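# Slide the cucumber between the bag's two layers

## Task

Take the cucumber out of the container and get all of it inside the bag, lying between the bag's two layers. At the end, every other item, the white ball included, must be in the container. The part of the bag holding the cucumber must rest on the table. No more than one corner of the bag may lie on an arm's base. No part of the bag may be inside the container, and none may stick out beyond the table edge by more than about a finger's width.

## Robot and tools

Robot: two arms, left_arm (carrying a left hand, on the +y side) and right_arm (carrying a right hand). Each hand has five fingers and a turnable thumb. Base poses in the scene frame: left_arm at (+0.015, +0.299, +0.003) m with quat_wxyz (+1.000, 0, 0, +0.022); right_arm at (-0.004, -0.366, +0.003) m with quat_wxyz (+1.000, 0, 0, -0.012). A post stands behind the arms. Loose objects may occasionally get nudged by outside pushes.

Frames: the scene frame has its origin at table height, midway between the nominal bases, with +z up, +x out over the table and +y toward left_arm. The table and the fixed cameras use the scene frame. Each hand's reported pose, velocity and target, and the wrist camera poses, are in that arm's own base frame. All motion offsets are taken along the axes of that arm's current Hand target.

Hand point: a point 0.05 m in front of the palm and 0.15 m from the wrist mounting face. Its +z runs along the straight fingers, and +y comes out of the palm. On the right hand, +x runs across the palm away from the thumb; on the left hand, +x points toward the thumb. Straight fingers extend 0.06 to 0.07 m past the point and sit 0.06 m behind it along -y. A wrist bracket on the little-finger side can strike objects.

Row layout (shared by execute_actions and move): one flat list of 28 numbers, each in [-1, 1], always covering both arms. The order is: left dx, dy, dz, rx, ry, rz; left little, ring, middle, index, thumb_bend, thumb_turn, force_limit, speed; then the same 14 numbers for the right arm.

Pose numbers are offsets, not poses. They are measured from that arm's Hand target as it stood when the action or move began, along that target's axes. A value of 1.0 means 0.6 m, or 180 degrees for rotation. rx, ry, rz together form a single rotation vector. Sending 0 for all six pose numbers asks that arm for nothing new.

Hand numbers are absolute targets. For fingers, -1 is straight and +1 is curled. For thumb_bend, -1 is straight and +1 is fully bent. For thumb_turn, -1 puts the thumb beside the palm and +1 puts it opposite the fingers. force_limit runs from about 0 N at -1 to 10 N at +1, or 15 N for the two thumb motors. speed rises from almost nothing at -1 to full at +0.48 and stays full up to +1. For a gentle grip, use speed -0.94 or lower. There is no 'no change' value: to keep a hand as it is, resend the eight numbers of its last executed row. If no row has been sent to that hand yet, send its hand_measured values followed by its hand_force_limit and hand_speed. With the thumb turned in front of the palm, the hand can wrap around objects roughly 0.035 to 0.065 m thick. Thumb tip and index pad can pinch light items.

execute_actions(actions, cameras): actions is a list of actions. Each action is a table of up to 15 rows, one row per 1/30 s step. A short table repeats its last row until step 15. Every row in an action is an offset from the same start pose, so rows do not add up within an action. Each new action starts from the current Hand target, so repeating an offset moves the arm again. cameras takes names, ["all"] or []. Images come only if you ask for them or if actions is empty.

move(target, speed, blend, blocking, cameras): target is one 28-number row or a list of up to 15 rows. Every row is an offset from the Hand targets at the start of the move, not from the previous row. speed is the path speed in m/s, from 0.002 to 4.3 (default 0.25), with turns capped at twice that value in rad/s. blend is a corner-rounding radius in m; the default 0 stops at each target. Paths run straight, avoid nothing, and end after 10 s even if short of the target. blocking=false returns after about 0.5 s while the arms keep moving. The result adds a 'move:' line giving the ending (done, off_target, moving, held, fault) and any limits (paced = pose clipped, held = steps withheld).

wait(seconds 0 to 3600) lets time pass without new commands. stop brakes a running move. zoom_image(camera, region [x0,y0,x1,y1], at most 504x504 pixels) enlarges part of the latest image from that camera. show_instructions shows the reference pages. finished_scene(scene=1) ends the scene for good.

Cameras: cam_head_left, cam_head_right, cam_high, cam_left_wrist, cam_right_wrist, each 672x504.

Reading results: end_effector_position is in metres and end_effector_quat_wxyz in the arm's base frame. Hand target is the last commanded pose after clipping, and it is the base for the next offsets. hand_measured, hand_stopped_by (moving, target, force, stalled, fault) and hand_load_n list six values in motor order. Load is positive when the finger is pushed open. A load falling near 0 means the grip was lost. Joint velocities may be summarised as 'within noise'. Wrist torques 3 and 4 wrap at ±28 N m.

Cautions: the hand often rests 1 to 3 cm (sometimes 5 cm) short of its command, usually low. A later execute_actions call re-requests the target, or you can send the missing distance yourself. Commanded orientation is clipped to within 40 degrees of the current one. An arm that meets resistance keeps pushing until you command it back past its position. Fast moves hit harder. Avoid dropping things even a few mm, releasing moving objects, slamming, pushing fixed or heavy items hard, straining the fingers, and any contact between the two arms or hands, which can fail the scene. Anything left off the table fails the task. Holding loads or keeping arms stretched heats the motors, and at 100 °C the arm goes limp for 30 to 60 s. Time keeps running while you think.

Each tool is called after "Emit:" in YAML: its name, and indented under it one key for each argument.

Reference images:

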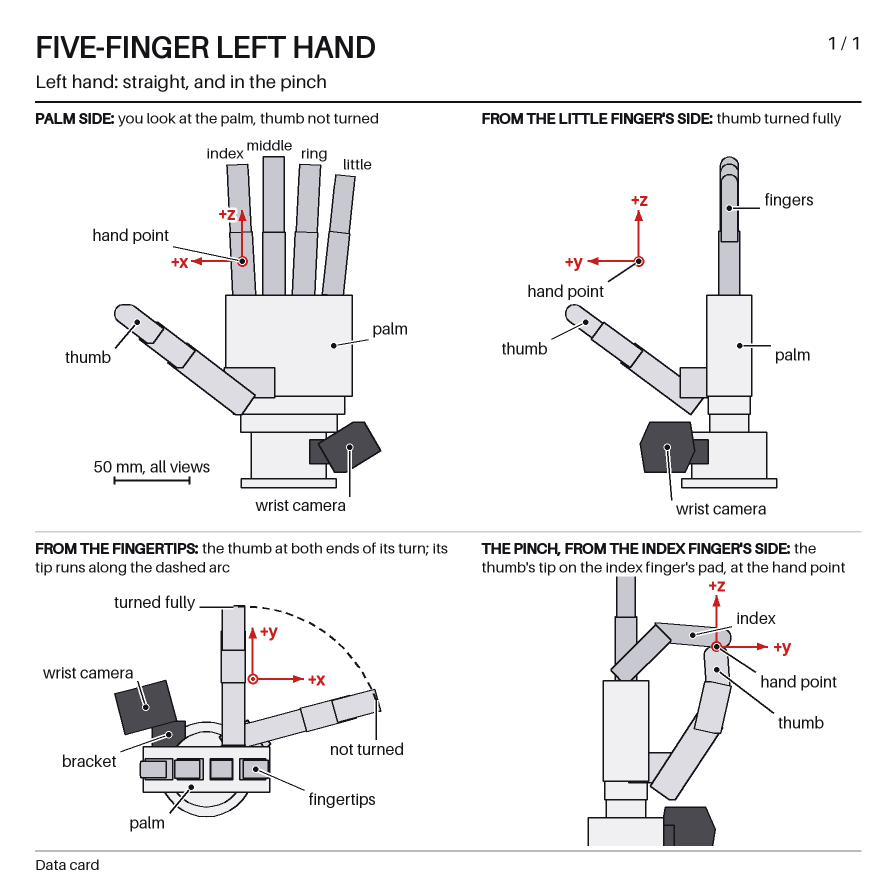

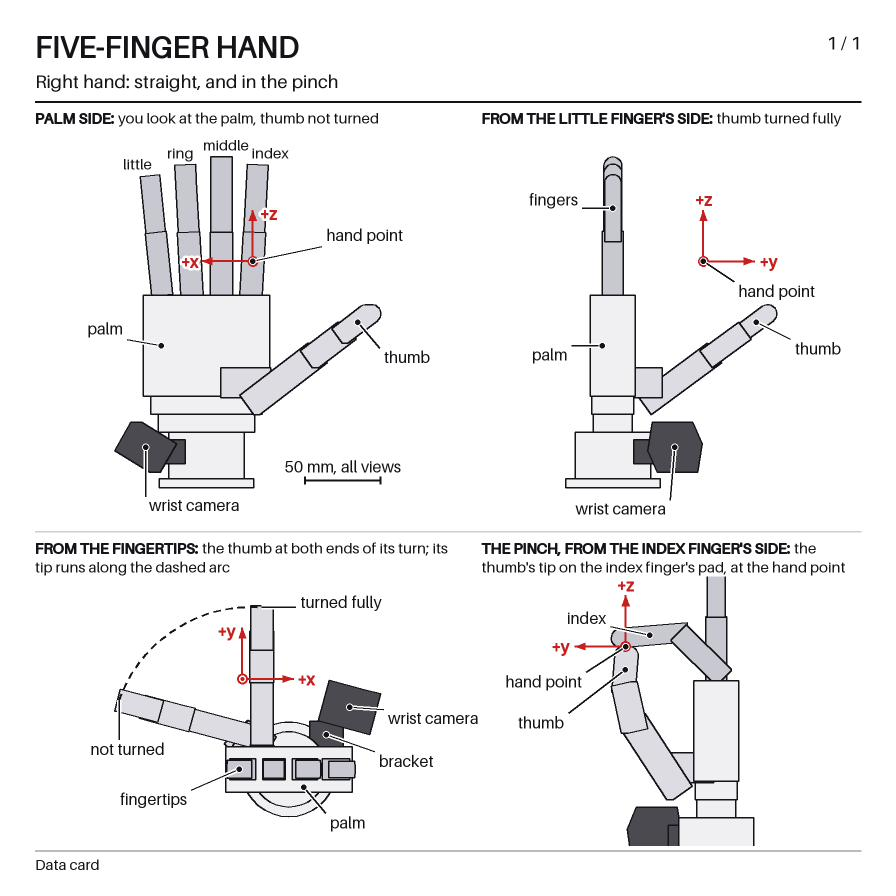

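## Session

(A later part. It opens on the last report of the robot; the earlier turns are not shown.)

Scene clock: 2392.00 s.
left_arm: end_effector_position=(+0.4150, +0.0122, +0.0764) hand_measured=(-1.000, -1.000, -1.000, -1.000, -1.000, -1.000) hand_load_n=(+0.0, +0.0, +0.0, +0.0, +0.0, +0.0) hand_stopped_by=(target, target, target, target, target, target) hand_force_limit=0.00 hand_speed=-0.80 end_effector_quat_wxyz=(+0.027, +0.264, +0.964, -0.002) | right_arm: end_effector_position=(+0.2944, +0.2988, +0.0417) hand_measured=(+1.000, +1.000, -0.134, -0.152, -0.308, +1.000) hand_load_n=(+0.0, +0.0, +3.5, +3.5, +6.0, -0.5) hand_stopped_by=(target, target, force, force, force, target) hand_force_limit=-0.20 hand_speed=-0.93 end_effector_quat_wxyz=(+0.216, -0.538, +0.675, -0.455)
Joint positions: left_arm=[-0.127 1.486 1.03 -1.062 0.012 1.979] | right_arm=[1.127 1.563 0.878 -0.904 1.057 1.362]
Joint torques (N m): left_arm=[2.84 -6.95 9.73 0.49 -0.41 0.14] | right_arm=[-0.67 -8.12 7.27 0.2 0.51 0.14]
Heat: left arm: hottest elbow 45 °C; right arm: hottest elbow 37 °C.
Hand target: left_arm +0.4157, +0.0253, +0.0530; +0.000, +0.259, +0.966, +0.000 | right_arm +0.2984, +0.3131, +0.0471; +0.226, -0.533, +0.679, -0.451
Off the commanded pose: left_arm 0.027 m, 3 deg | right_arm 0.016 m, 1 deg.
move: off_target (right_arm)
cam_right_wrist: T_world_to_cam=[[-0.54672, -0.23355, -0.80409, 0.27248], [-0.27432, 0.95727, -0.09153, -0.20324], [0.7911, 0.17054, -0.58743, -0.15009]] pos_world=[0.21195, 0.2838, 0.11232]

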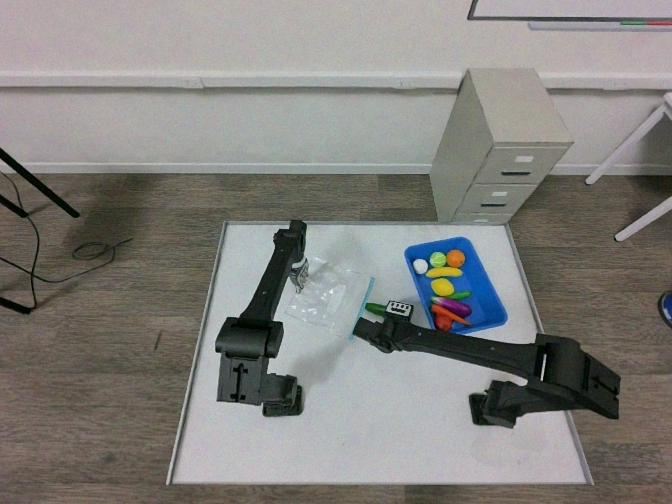

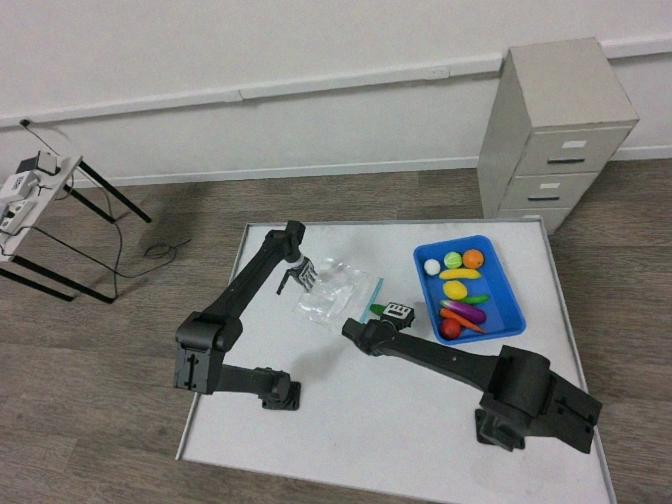

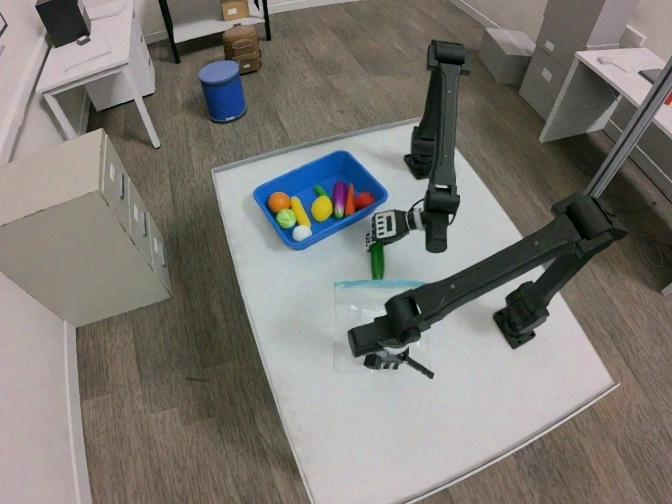

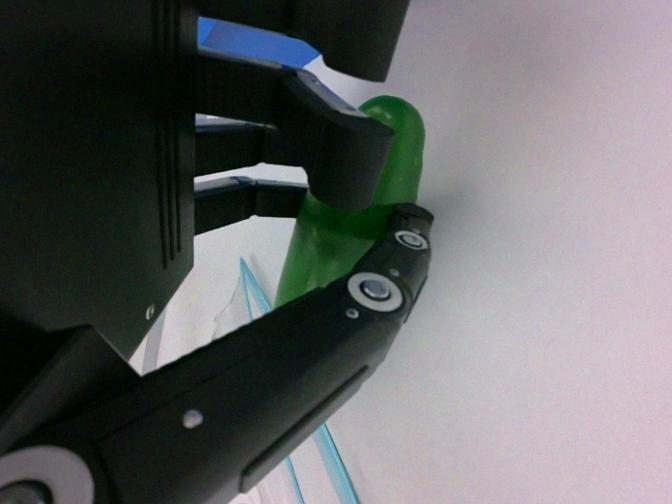

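Emit:
move:
  target: [0,0,0,0,0,0,-1,-1,-1,-1,-1,-1,0,-0.8,-0.0229,-0.0123,-0.0071,0,0,0,1,1,0.1,0.1,0.1,1,-0.2,-0.93]
  speed: 0.03
  cameras: ["cam_head_left","cam_head_right","cam_high","cam_right_wrist"]

Emit:
zoom_image:
  camera: "cam_high"
  region: [330, 220, 450, 310]

Emit:
zoom_image:
  camera: "cam_head_right"
  region: [320, 260, 420, 350]

Emit:
zoom_image:
  camera: "cam_head_left"
  region: [320, 260, 420, 350]

Scene clock: 2408.23 s.
left_arm: end_effector_position=(+0.4150, +0.0122, +0.0764) hand_measured=(-1.000, -1.000, -1.000, -1.000, -1.000, -1.000) hand_load_n=(-0.5, +0.0, +0.0, +0.0, +0.0, +0.0) hand_stopped_by=(target, target, target, target, target, target) hand_force_limit=0.00 hand_speed=-0.80 end_effector_quat_wxyz=(+0.027, +0.264, +0.964, -0.002) | right_arm: end_effector_position=(+0.2998, +0.3132, +0.0474) hand_measured=(+1.000, +1.000, -0.134, -0.152, -0.308, +1.000) hand_load_n=(+0.0, +0.0, +4.0, +4.0, +6.0, -0.5) hand_stopped_by=(target, target, force, force, force, target) hand_force_limit=-0.20 hand_speed=-0.93 end_effector_quat_wxyz=(+0.217, -0.538, +0.675, -0.455)
Joint positions: left_arm=[-0.127 1.486 1.03 -1.062 0.012 1.979] | right_arm=[1.13 1.587 0.928 -0.932 1.057 1.366]
Joint torques (N m): left_arm=[3.19 -7.18 9.8 0.51 -0.4 0.14] | right_arm=[-0.5 -9.17 7.45 -0.01 0.52 0.2]
Heat: left arm: hottest elbow 45 °C; right arm: hottest elbow 38 °C.
Hand target: left_arm +0.4157, +0.0253, +0.0530; +0.000, +0.259, +0.966, +0.000 | right_arm +0.3034, +0.3273, +0.0531; +0.226, -0.533, +0.679, -0.451
Off the commanded pose: left_arm 0.027 m, 3 deg | right_arm 0.016 m, 1 deg.
move: off_target (right_arm)
cam_right_wrist: T_world_to_cam=[[-0.54613, -0.23353, -0.80449, 0.28319], [-0.27533, 0.95704, -0.0909, -0.21473], [0.79116, 0.17186, -0.58697, -0.15397]] pos_world=[0.21735, 0.2981, 0.11793]

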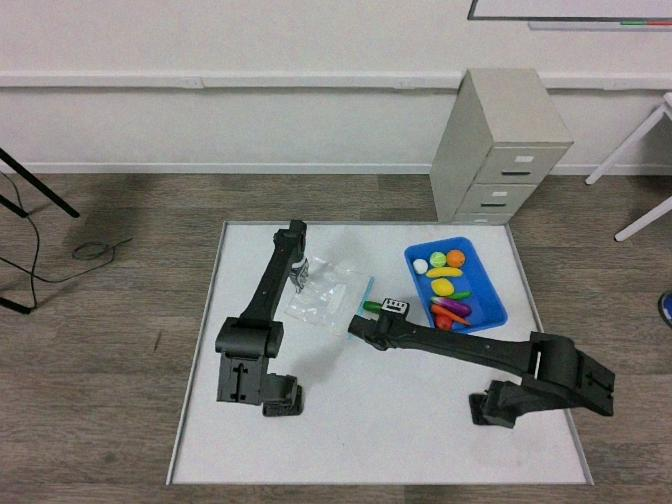

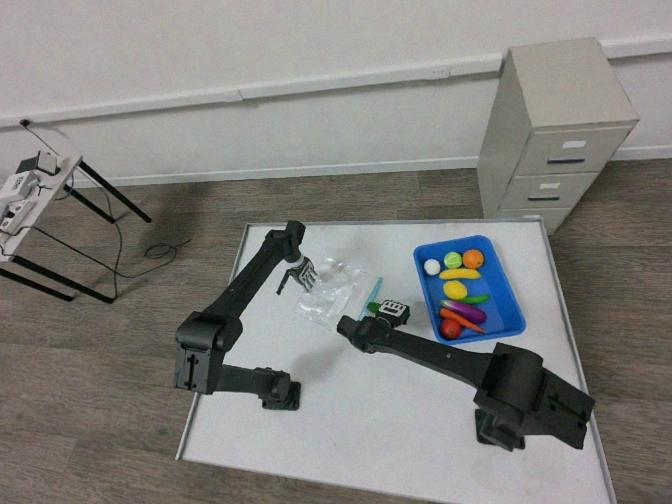

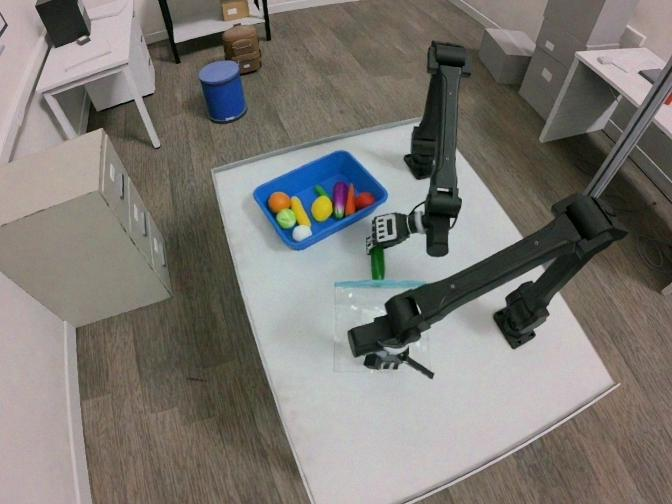

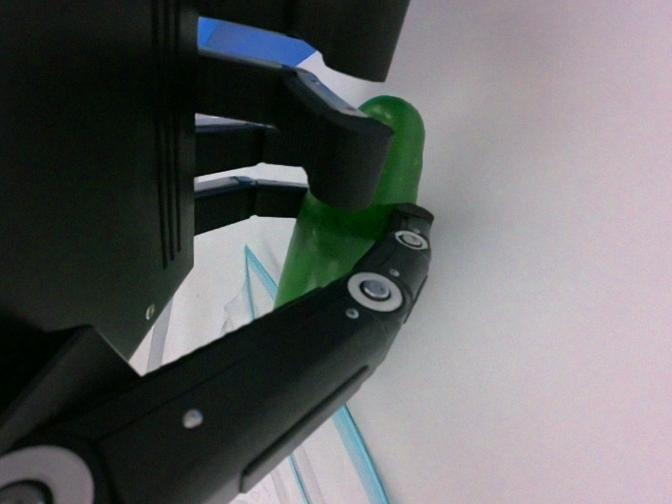

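Scaled by 4.200.

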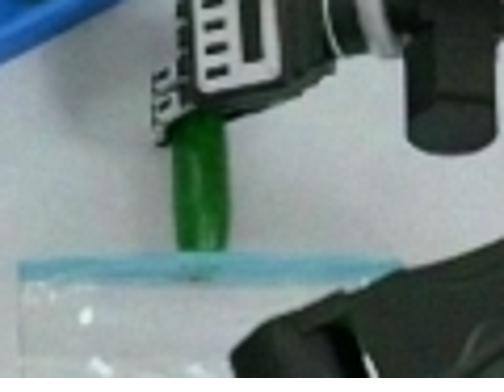

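Scaled by 5.040.

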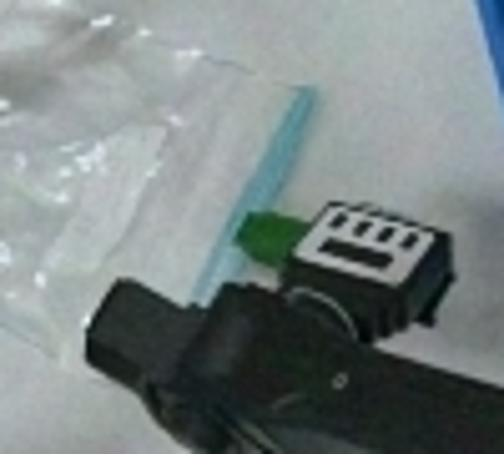

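Scaled by 5.040.

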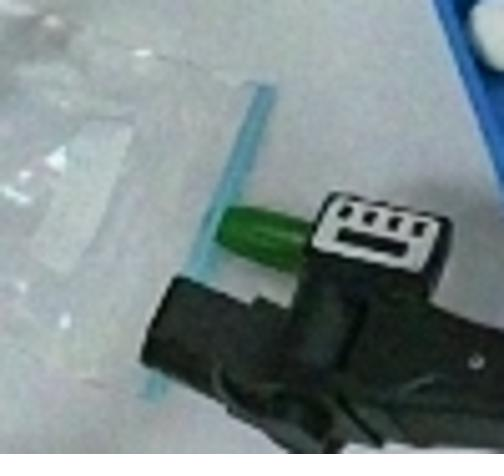

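Emit:
zoom_image:
  camera: "cam_right_wrist"
  region: [180, 200, 430, 504]

Scaled by 1.658.

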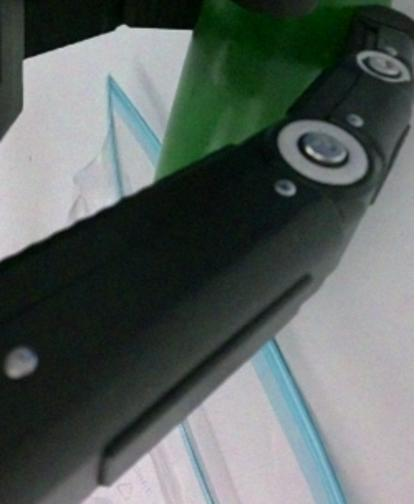

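Emit:
move:
  target: [0,0,0,0,0,0,-1,-1,-1,-1,-1,-1,0,-0.8,-0.0328,-0.005,-0.0029,0,0,0,1,1,0.1,0.1,0.1,1,-0.2,-0.93]
  speed: 0.03
  cameras: ["cam_head_left","cam_head_right","cam_high","cam_right_wrist"]

Emit:
zoom_image:
  camera: "cam_high"
  region: [330, 220, 450, 310]

Emit:
zoom_image:
  camera: "cam_head_right"
  region: [320, 260, 420, 350]

Emit:
zoom_image:
  camera: "cam_head_left"
  region: [320, 260, 420, 350]

Scene clock: 2441.57 s.
left_arm: end_effector_position=(+0.4150, +0.0122, +0.0764) hand_measured=(-1.000, -1.000, -1.000, -1.000, -1.000, -1.000) hand_load_n=(+0.0, +0.0, +0.0, +0.0, +0.0, +0.0) hand_stopped_by=(target, target, target, target, target, target) hand_force_limit=0.00 hand_speed=-0.80 end_effector_quat_wxyz=(+0.027, +0.264, +0.964, -0.002) | right_arm: end_effector_position=(+0.3065, +0.3318, +0.0474) hand_measured=(+1.000, +1.000, -0.134, -0.152, -0.308, +1.000) hand_load_n=(+0.0, +0.0, +4.0, +3.5, +6.0, -1.0) hand_stopped_by=(target, target, force, force, force, target) hand_force_limit=-0.20 hand_speed=-0.93 end_effector_quat_wxyz=(+0.217, -0.539, +0.675, -0.455)
Joint positions: left_arm=[-0.127 1.486 1.03 -1.062 0.012 1.979] | right_arm=[1.135 1.634 0.987 -0.953 1.057 1.375]
Joint torques (N m): left_arm=[2.78 -7.12 9.73 0.55 -0.43 0.14] | right_arm=[-0.5 -9.52 7.34 -0.02 0.5 0.2]
Heat: left arm: hottest elbow 45 °C; right arm: hottest elbow 37 °C.
Hand target: left_arm +0.4157, +0.0253, +0.0530; +0.000, +0.259, +0.966, +0.000 | right_arm +0.3100, +0.3461, +0.0530; +0.226, -0.534, +0.679, -0.451
Off the commanded pose: left_arm 0.027 m, 3 deg | right_arm 0.016 m, 1 deg.
move: off_target (right_arm)
cam_right_wrist: T_world_to_cam=[[-0.54622, -0.23418, -0.80424, 0.29139], [-0.27557, 0.95692, -0.09147, -0.23053], [0.79101, 0.17166, -0.58723, -0.16234]] pos_world=[0.22406, 0.3167, 0.11793]

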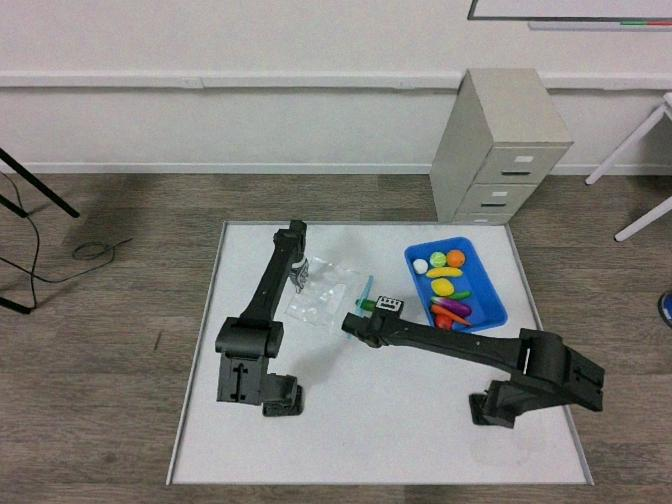

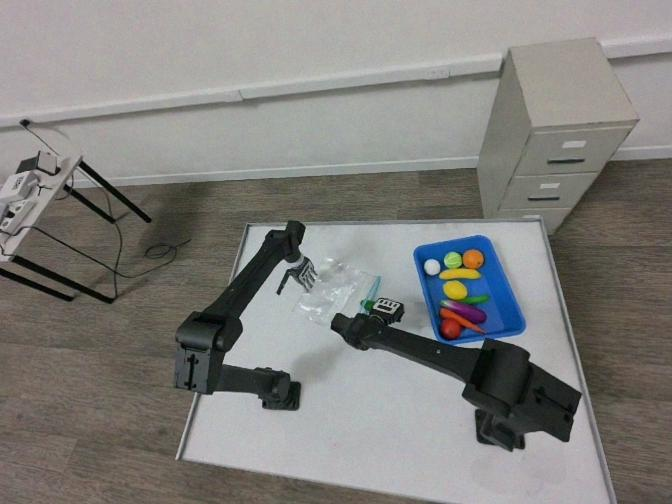

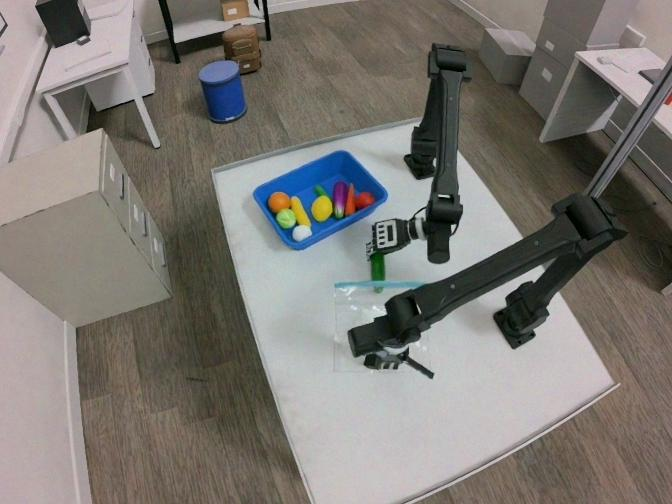

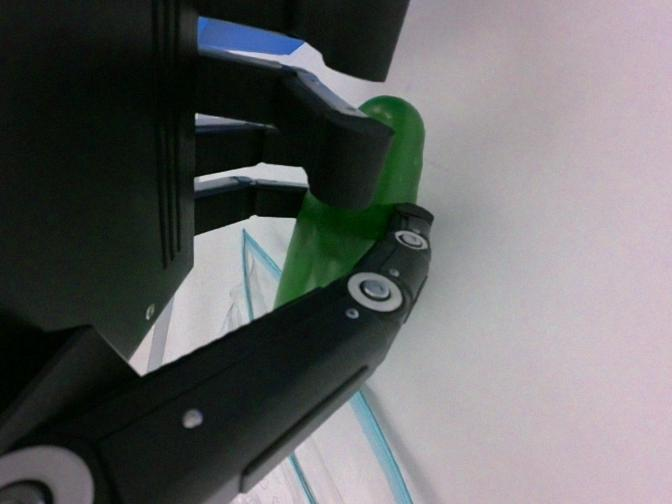

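Scaled by 4.200.

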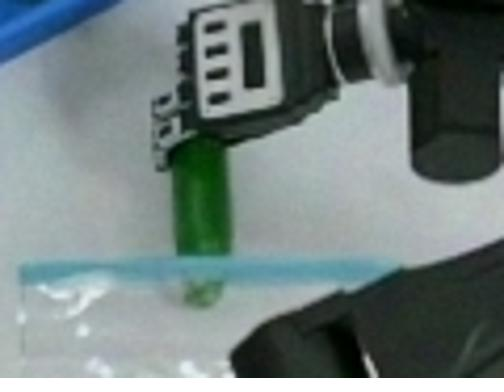

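Scaled by 5.040.

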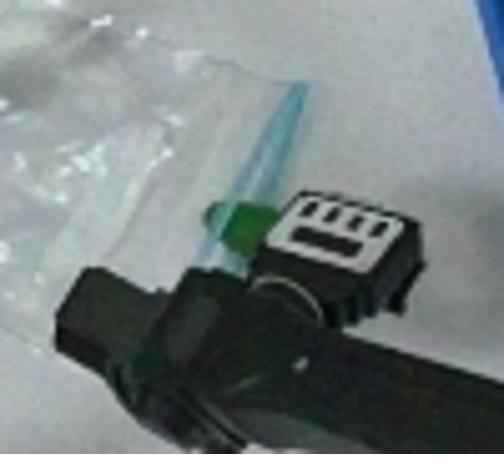

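Scaled by 5.040.

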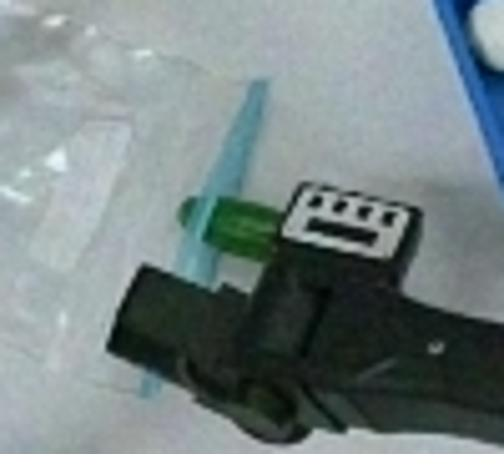

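Emit:
move:
  target: [0,0,0,0,0,0,-1,-1,-1,-1,-1,-1,0,-0.8,-0.0492,-0.0075,-0.0044,0,0,0,1,1,0.1,0.1,0.1,1,-0.2,-0.93]
  speed: 0.03
  cameras: ["cam_head_left","cam_head_right","cam_high","cam_right_wrist"]

Emit:
zoom_image:
  camera: "cam_high"
  region: [330, 220, 450, 310]

Emit:
zoom_image:
  camera: "cam_head_right"
  region: [320, 260, 420, 350]

Emit:
zoom_image:
  camera: "cam_head_left"
  region: [320, 260, 420, 350]

Scene clock: 2453.30 s.
left_arm: end_effector_position=(+0.4150, +0.0122, +0.0764) hand_measured=(-1.000, -1.000, -1.000, -1.000, -1.000, -1.000) hand_load_n=(+0.0, +0.0, +0.0, +0.0, +0.0, +0.0) hand_stopped_by=(target, target, target, target, target, target) hand_force_limit=0.00 hand_speed=-0.80 end_effector_quat_wxyz=(+0.027, +0.264, +0.964, -0.002) | right_arm: end_effector_position=(+0.3169, +0.3600, +0.0477) hand_measured=(+1.000, +1.000, -0.134, -0.152, -0.308, +1.000) hand_load_n=(+0.5, +0.0, +3.5, +4.0, +6.0, -0.5) hand_stopped_by=(target, target, force, force, force, target) hand_force_limit=-0.20 hand_speed=-0.93 end_effector_quat_wxyz=(+0.217, -0.539, +0.675, -0.455)
Joint positions: left_arm=[-0.127 1.486 1.03 -1.062 0.012 1.979] | right_arm=[1.14 1.702 1.079 -0.987 1.057 1.387]
Joint torques (N m): left_arm=[3.14 -7.24 9.85 0.64 -0.41 0.15] | right_arm=[-0.56 -10.52 7.54 -0.03 0.51 0.2]
Heat: left arm: hottest elbow 45 °C; right arm: hottest elbow 38 °C.
Hand target: left_arm +0.4157, +0.0253, +0.0530; +0.000, +0.259, +0.966, +0.000 | right_arm +0.3200, +0.3745, +0.0531; +0.226, -0.533, +0.679, -0.451
Off the commanded pose: left_arm 0.027 m, 3 deg | right_arm 0.016 m, 1 deg.
move: off_target (right_arm)
cam_right_wrist: T_world_to_cam=[[-0.54613, -0.23426, -0.80428, 0.30387], [-0.27545, 0.95693, -0.09169, -0.25465], [0.79112, 0.17146, -0.58713, -0.17513]] pos_world=[0.23436, 0.3449, 0.11823]

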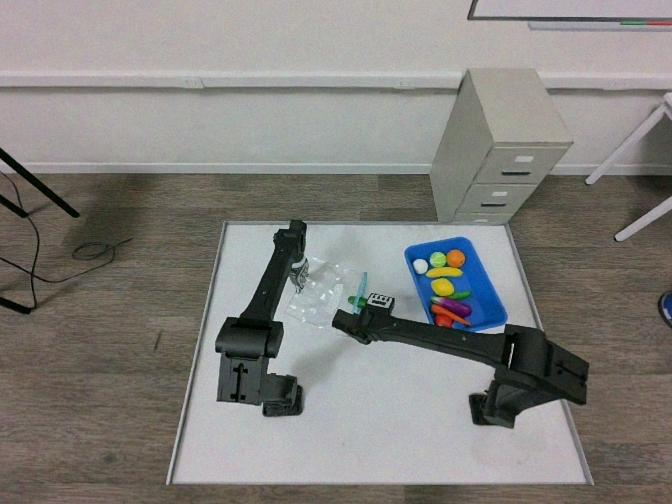

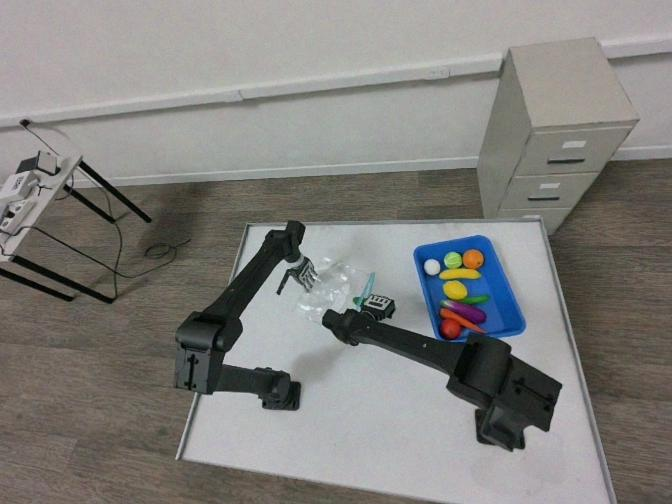

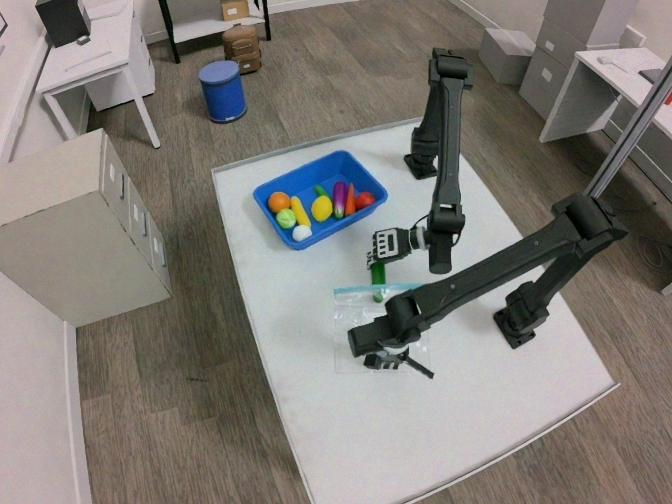

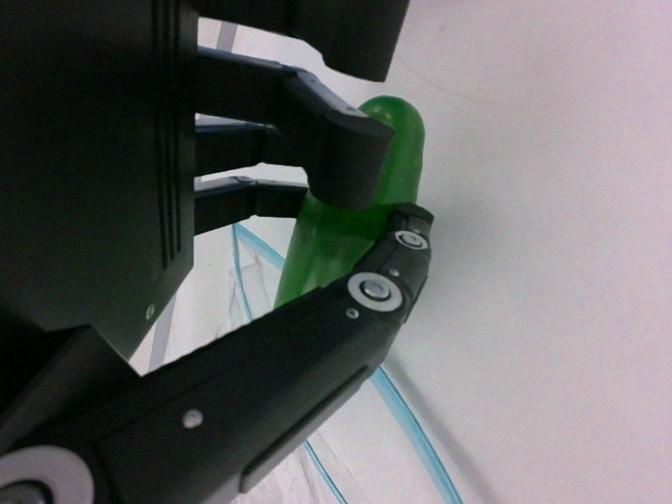

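Scaled by 4.200.

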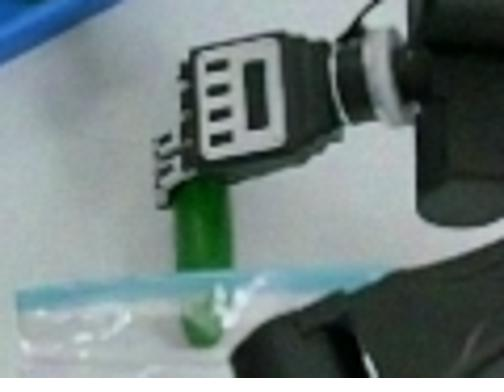

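Scaled by 5.040.

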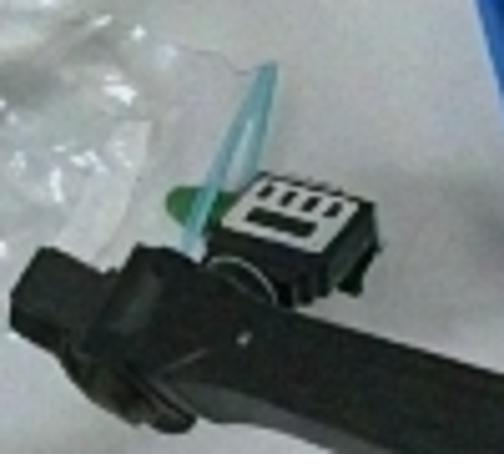

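Scaled by 5.040.

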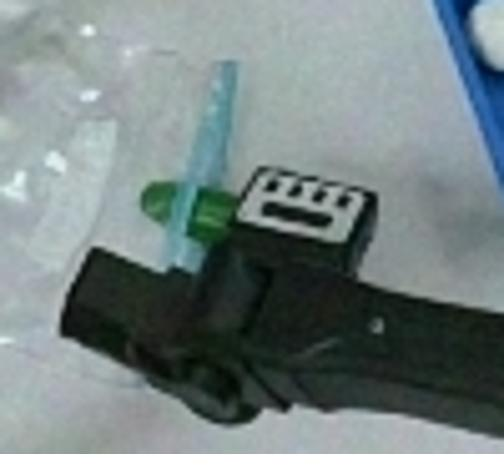

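Emit:
move:
  target: [0,0,0,0,0,0,-1,-1,-1,-1,-1,-1,0,-0.8,0.0009,-0.0043,-0.0025,0,-0.01667,0.0289,1,1,0.1,0.1,0.1,1,-0.2,-0.93]
  speed: 0.03
  cameras: ["cam_head_left","cam_head_right","cam_high","cam_right_wrist"]

Emit:
zoom_image:
  camera: "cam_head_left"
  region: [280, 240, 400, 350]

Emit:
zoom_image:
  camera: "cam_head_right"
  region: [280, 240, 400, 350]

Scene clock: 2476.23 s.
left_arm: end_effector_position=(+0.4150, +0.0122, +0.0764) hand_measured=(-1.000, -1.000, -1.000, -1.000, -1.000, -1.000) hand_load_n=(+0.0, +0.0, +0.0, +0.0, +0.0, +0.0) hand_stopped_by=(target, target, target, target, target, target) hand_force_limit=0.00 hand_speed=-0.80 end_effector_quat_wxyz=(+0.027, +0.264, +0.964, -0.002) | right_arm: end_effector_position=(+0.3189, +0.3677, +0.0451) hand_measured=(+1.000, +1.000, -0.134, -0.152, -0.308, +1.000) hand_load_n=(+0.0, +0.0, +3.5, +4.0, +6.0, -0.5) hand_stopped_by=(target, target, force, force, force, target) hand_force_limit=-0.20 hand_speed=-0.93 end_effector_quat_wxyz=(+0.247, -0.523, +0.690, -0.435)
Joint positions: left_arm=[-0.127 1.486 1.03 -1.062 0.012 1.979] | right_arm=[1.14 1.683 1.043 -0.888 1.048 1.387]
Joint torques (N m): left_arm=[2.84 -7.12 9.8 0.64 -0.43 0.13] | right_arm=[-0.79 -12.81 5.3 1.21 0.49 0.11]
Heat: left arm: hottest elbow 45 °C; right arm: hottest elbow 38 °C.
Hand target: left_arm +0.4157, +0.0253, +0.0530; +0.000, +0.259, +0.966, +0.000 | right_arm +0.3200, +0.3744, +0.0561; +0.264, -0.514, +0.697, -0.426
Off the commanded pose: left_arm 0.027 m, 3 deg | right_arm 0.013 m, 3 deg.
move: off_target (right_arm)
cam_right_wrist: T_world_to_cam=[[-0.52426, -0.16923, -0.83457, 0.27528], [-0.2738, 0.96151, -0.02298, -0.26699], [0.80634, 0.21646, -0.55042, -0.20259]] pos_world=[0.23458, 0.34716, 0.1121]

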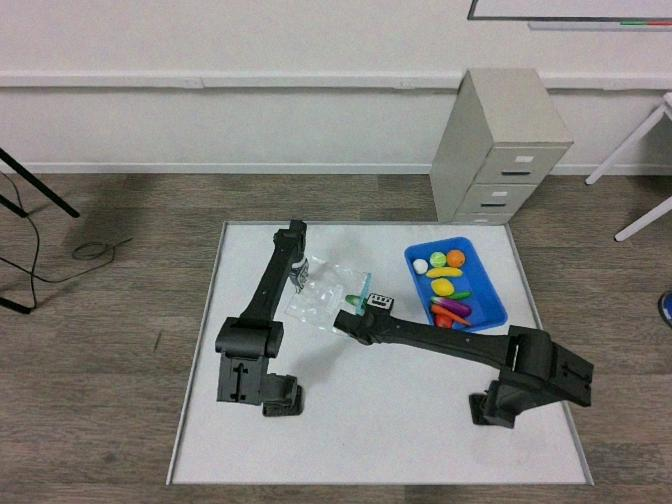

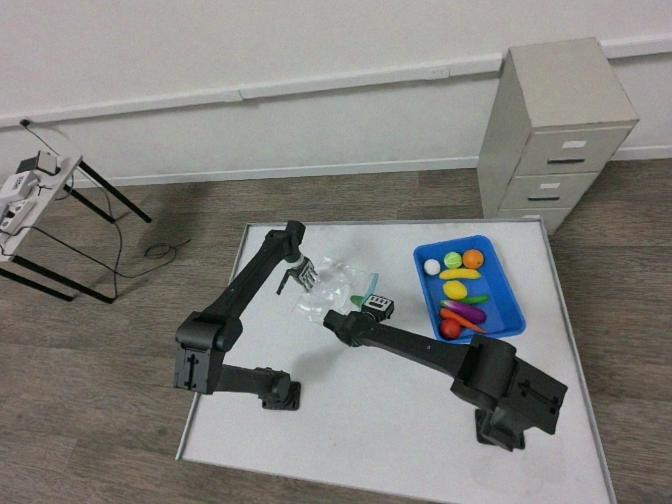

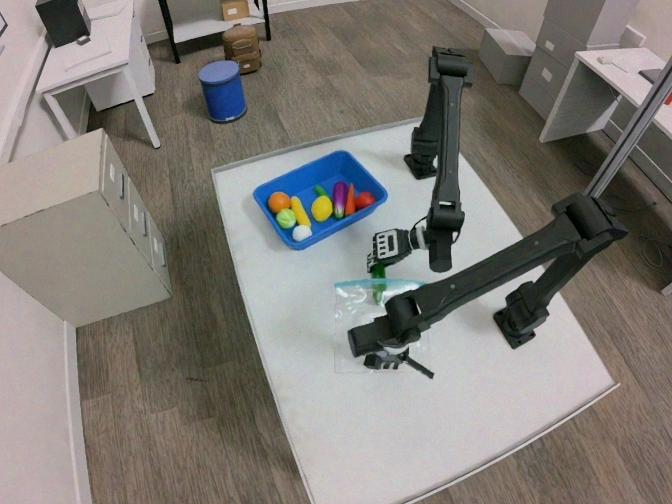

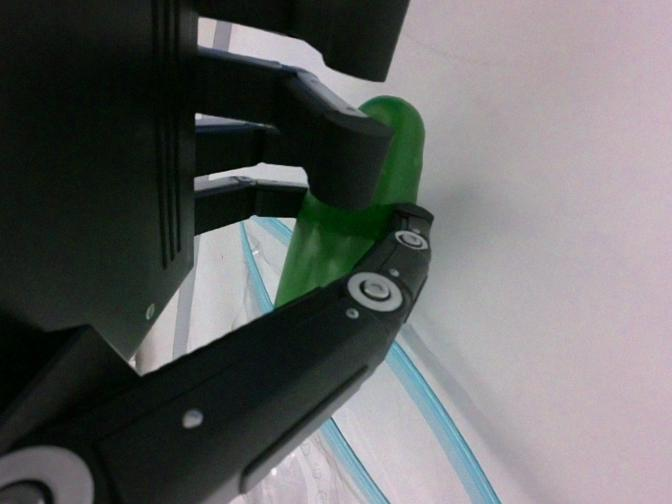

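Scaled by 4.200.

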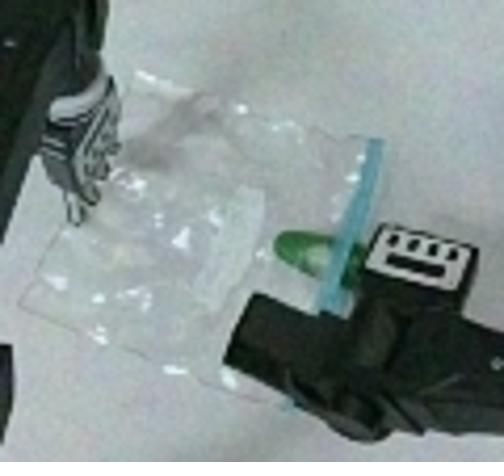

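Scaled by 4.200.

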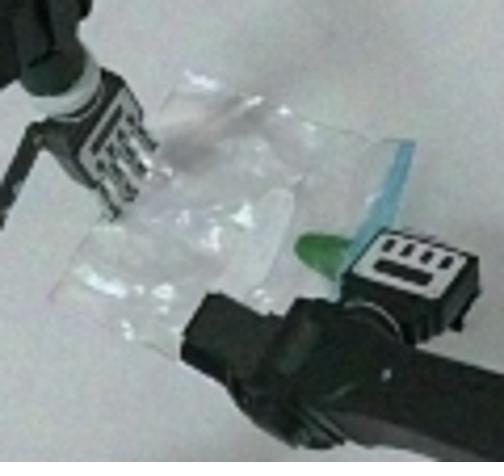

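Emit:
move:
  target: [0,0,0,0,0,0,-1,-1,-1,-1,-1,-1,0,-0.8,-0.0328,-0.005,-0.0029,0,0,0,1,1,0.1,0.1,0.1,1,-0.2,-0.93]
  speed: 0.03
  cameras: ["cam_head_left","cam_head_right","cam_high","cam_right_wrist"]

Emit:
zoom_image:
  camera: "cam_head_left"
  region: [280, 240, 400, 350]

Emit:
zoom_image:
  camera: "cam_head_right"
  region: [280, 240, 400, 350]

Emit:
zoom_image:
  camera: "cam_high"
  region: [320, 220, 450, 320]

Scene clock: 2565.83 s.
left_arm: end_effector_position=(+0.4150, +0.0122, +0.0764) hand_measured=(-1.000, -1.000, -1.000, -1.000, -1.000, -1.000) hand_load_n=(+0.0, +0.0, +0.0, +0.0, +0.0, +0.0) hand_stopped_by=(target, target, target, target, target, target) hand_force_limit=0.00 hand_speed=-0.80 end_effector_quat_wxyz=(+0.027, +0.264, +0.964, -0.002) | right_arm: end_effector_position=(+0.3236, +0.3788, +0.0519) hand_measured=(+1.000, +1.000, -0.134, -0.152, -0.308, +1.000) hand_load_n=(+0.0, +0.0, +4.0, +4.0, +6.5, -0.5) hand_stopped_by=(target, target, force, force, force, target) hand_force_limit=-0.20 hand_speed=-0.93 end_effector_quat_wxyz=(+0.255, -0.519, +0.693, -0.431)
Joint positions: left_arm=[-0.127 1.486 1.03 -1.062 0.012 1.979] | right_arm=[1.141 1.69 1.072 -0.892 1.047 1.389]
Joint torques (N m): left_arm=[2.9 -7.06 9.78 0.58 -0.39 0.13] | right_arm=[-0.5 -10.64 7.76 0.09 0.5 0.15]
Heat: left arm: hottest elbow 45 °C; right arm: hottest elbow 36 °C.
Hand target: left_arm +0.4157, +0.0253, +0.0530; +0.000, +0.259, +0.966, +0.000 | right_arm +0.3267, +0.3931, +0.0582; +0.264, -0.514, +0.697, -0.426
Off the commanded pose: left_arm 0.027 m, 3 deg | right_arm 0.016 m, 1 deg.
move: off_target (right_arm)
cam_right_wrist: T_world_to_cam=[[-0.51753, -0.15345, -0.84179, 0.27742], [-0.27346, 0.96186, -0.00721, -0.27733], [0.81079, 0.22647, -0.53975, -0.21084]] pos_world=[0.23868, 0.35707, 0.11772]

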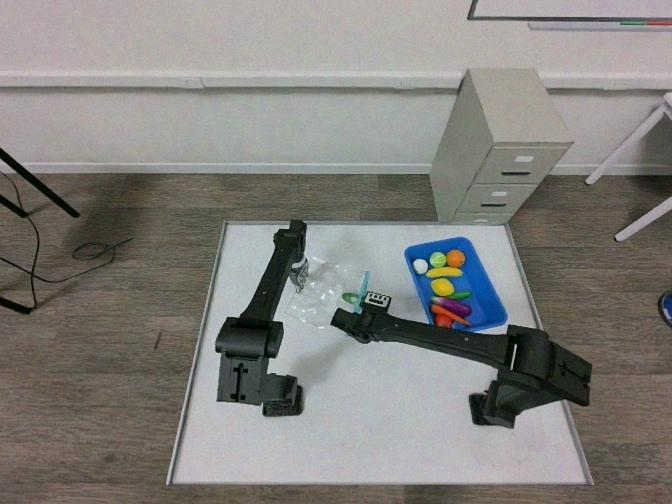

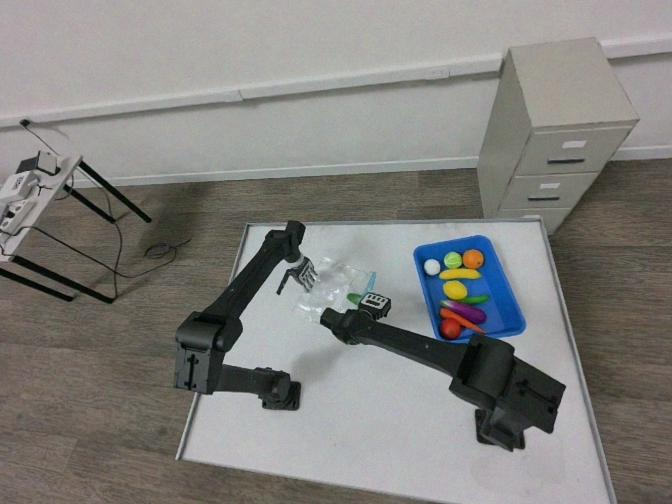

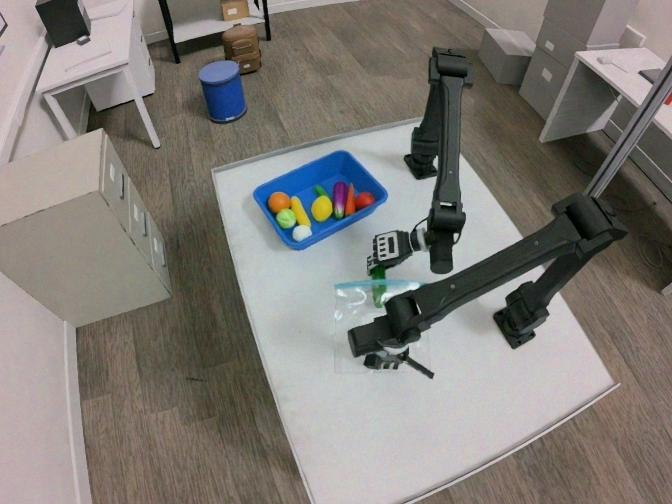

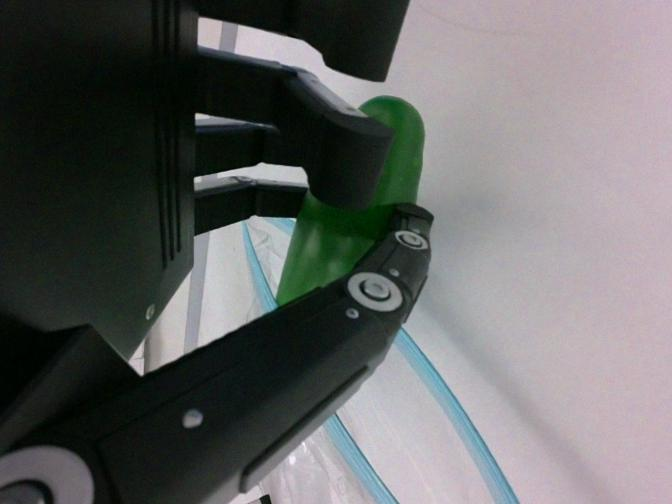

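Scaled by 4.200.

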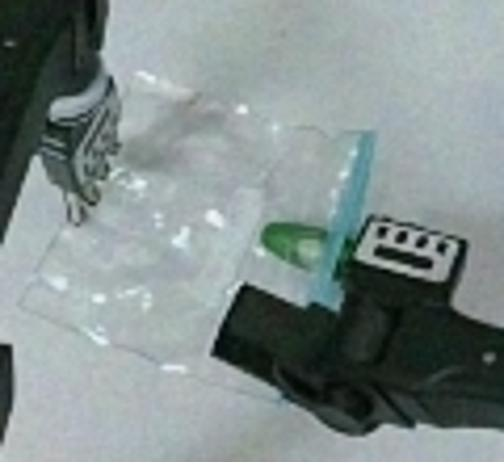

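Scaled by 4.200.

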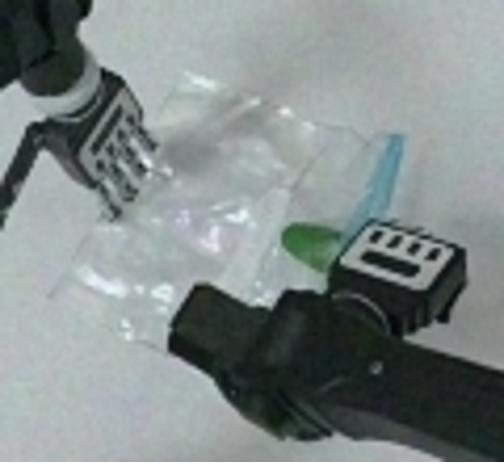

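Scaled by 3.877.

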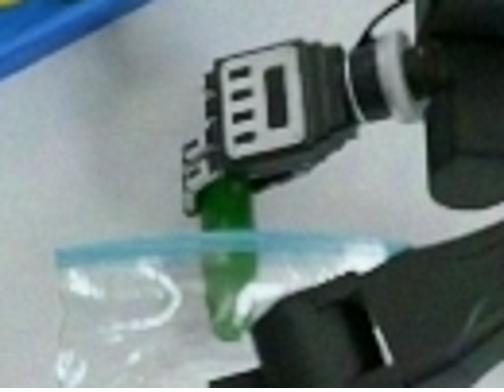

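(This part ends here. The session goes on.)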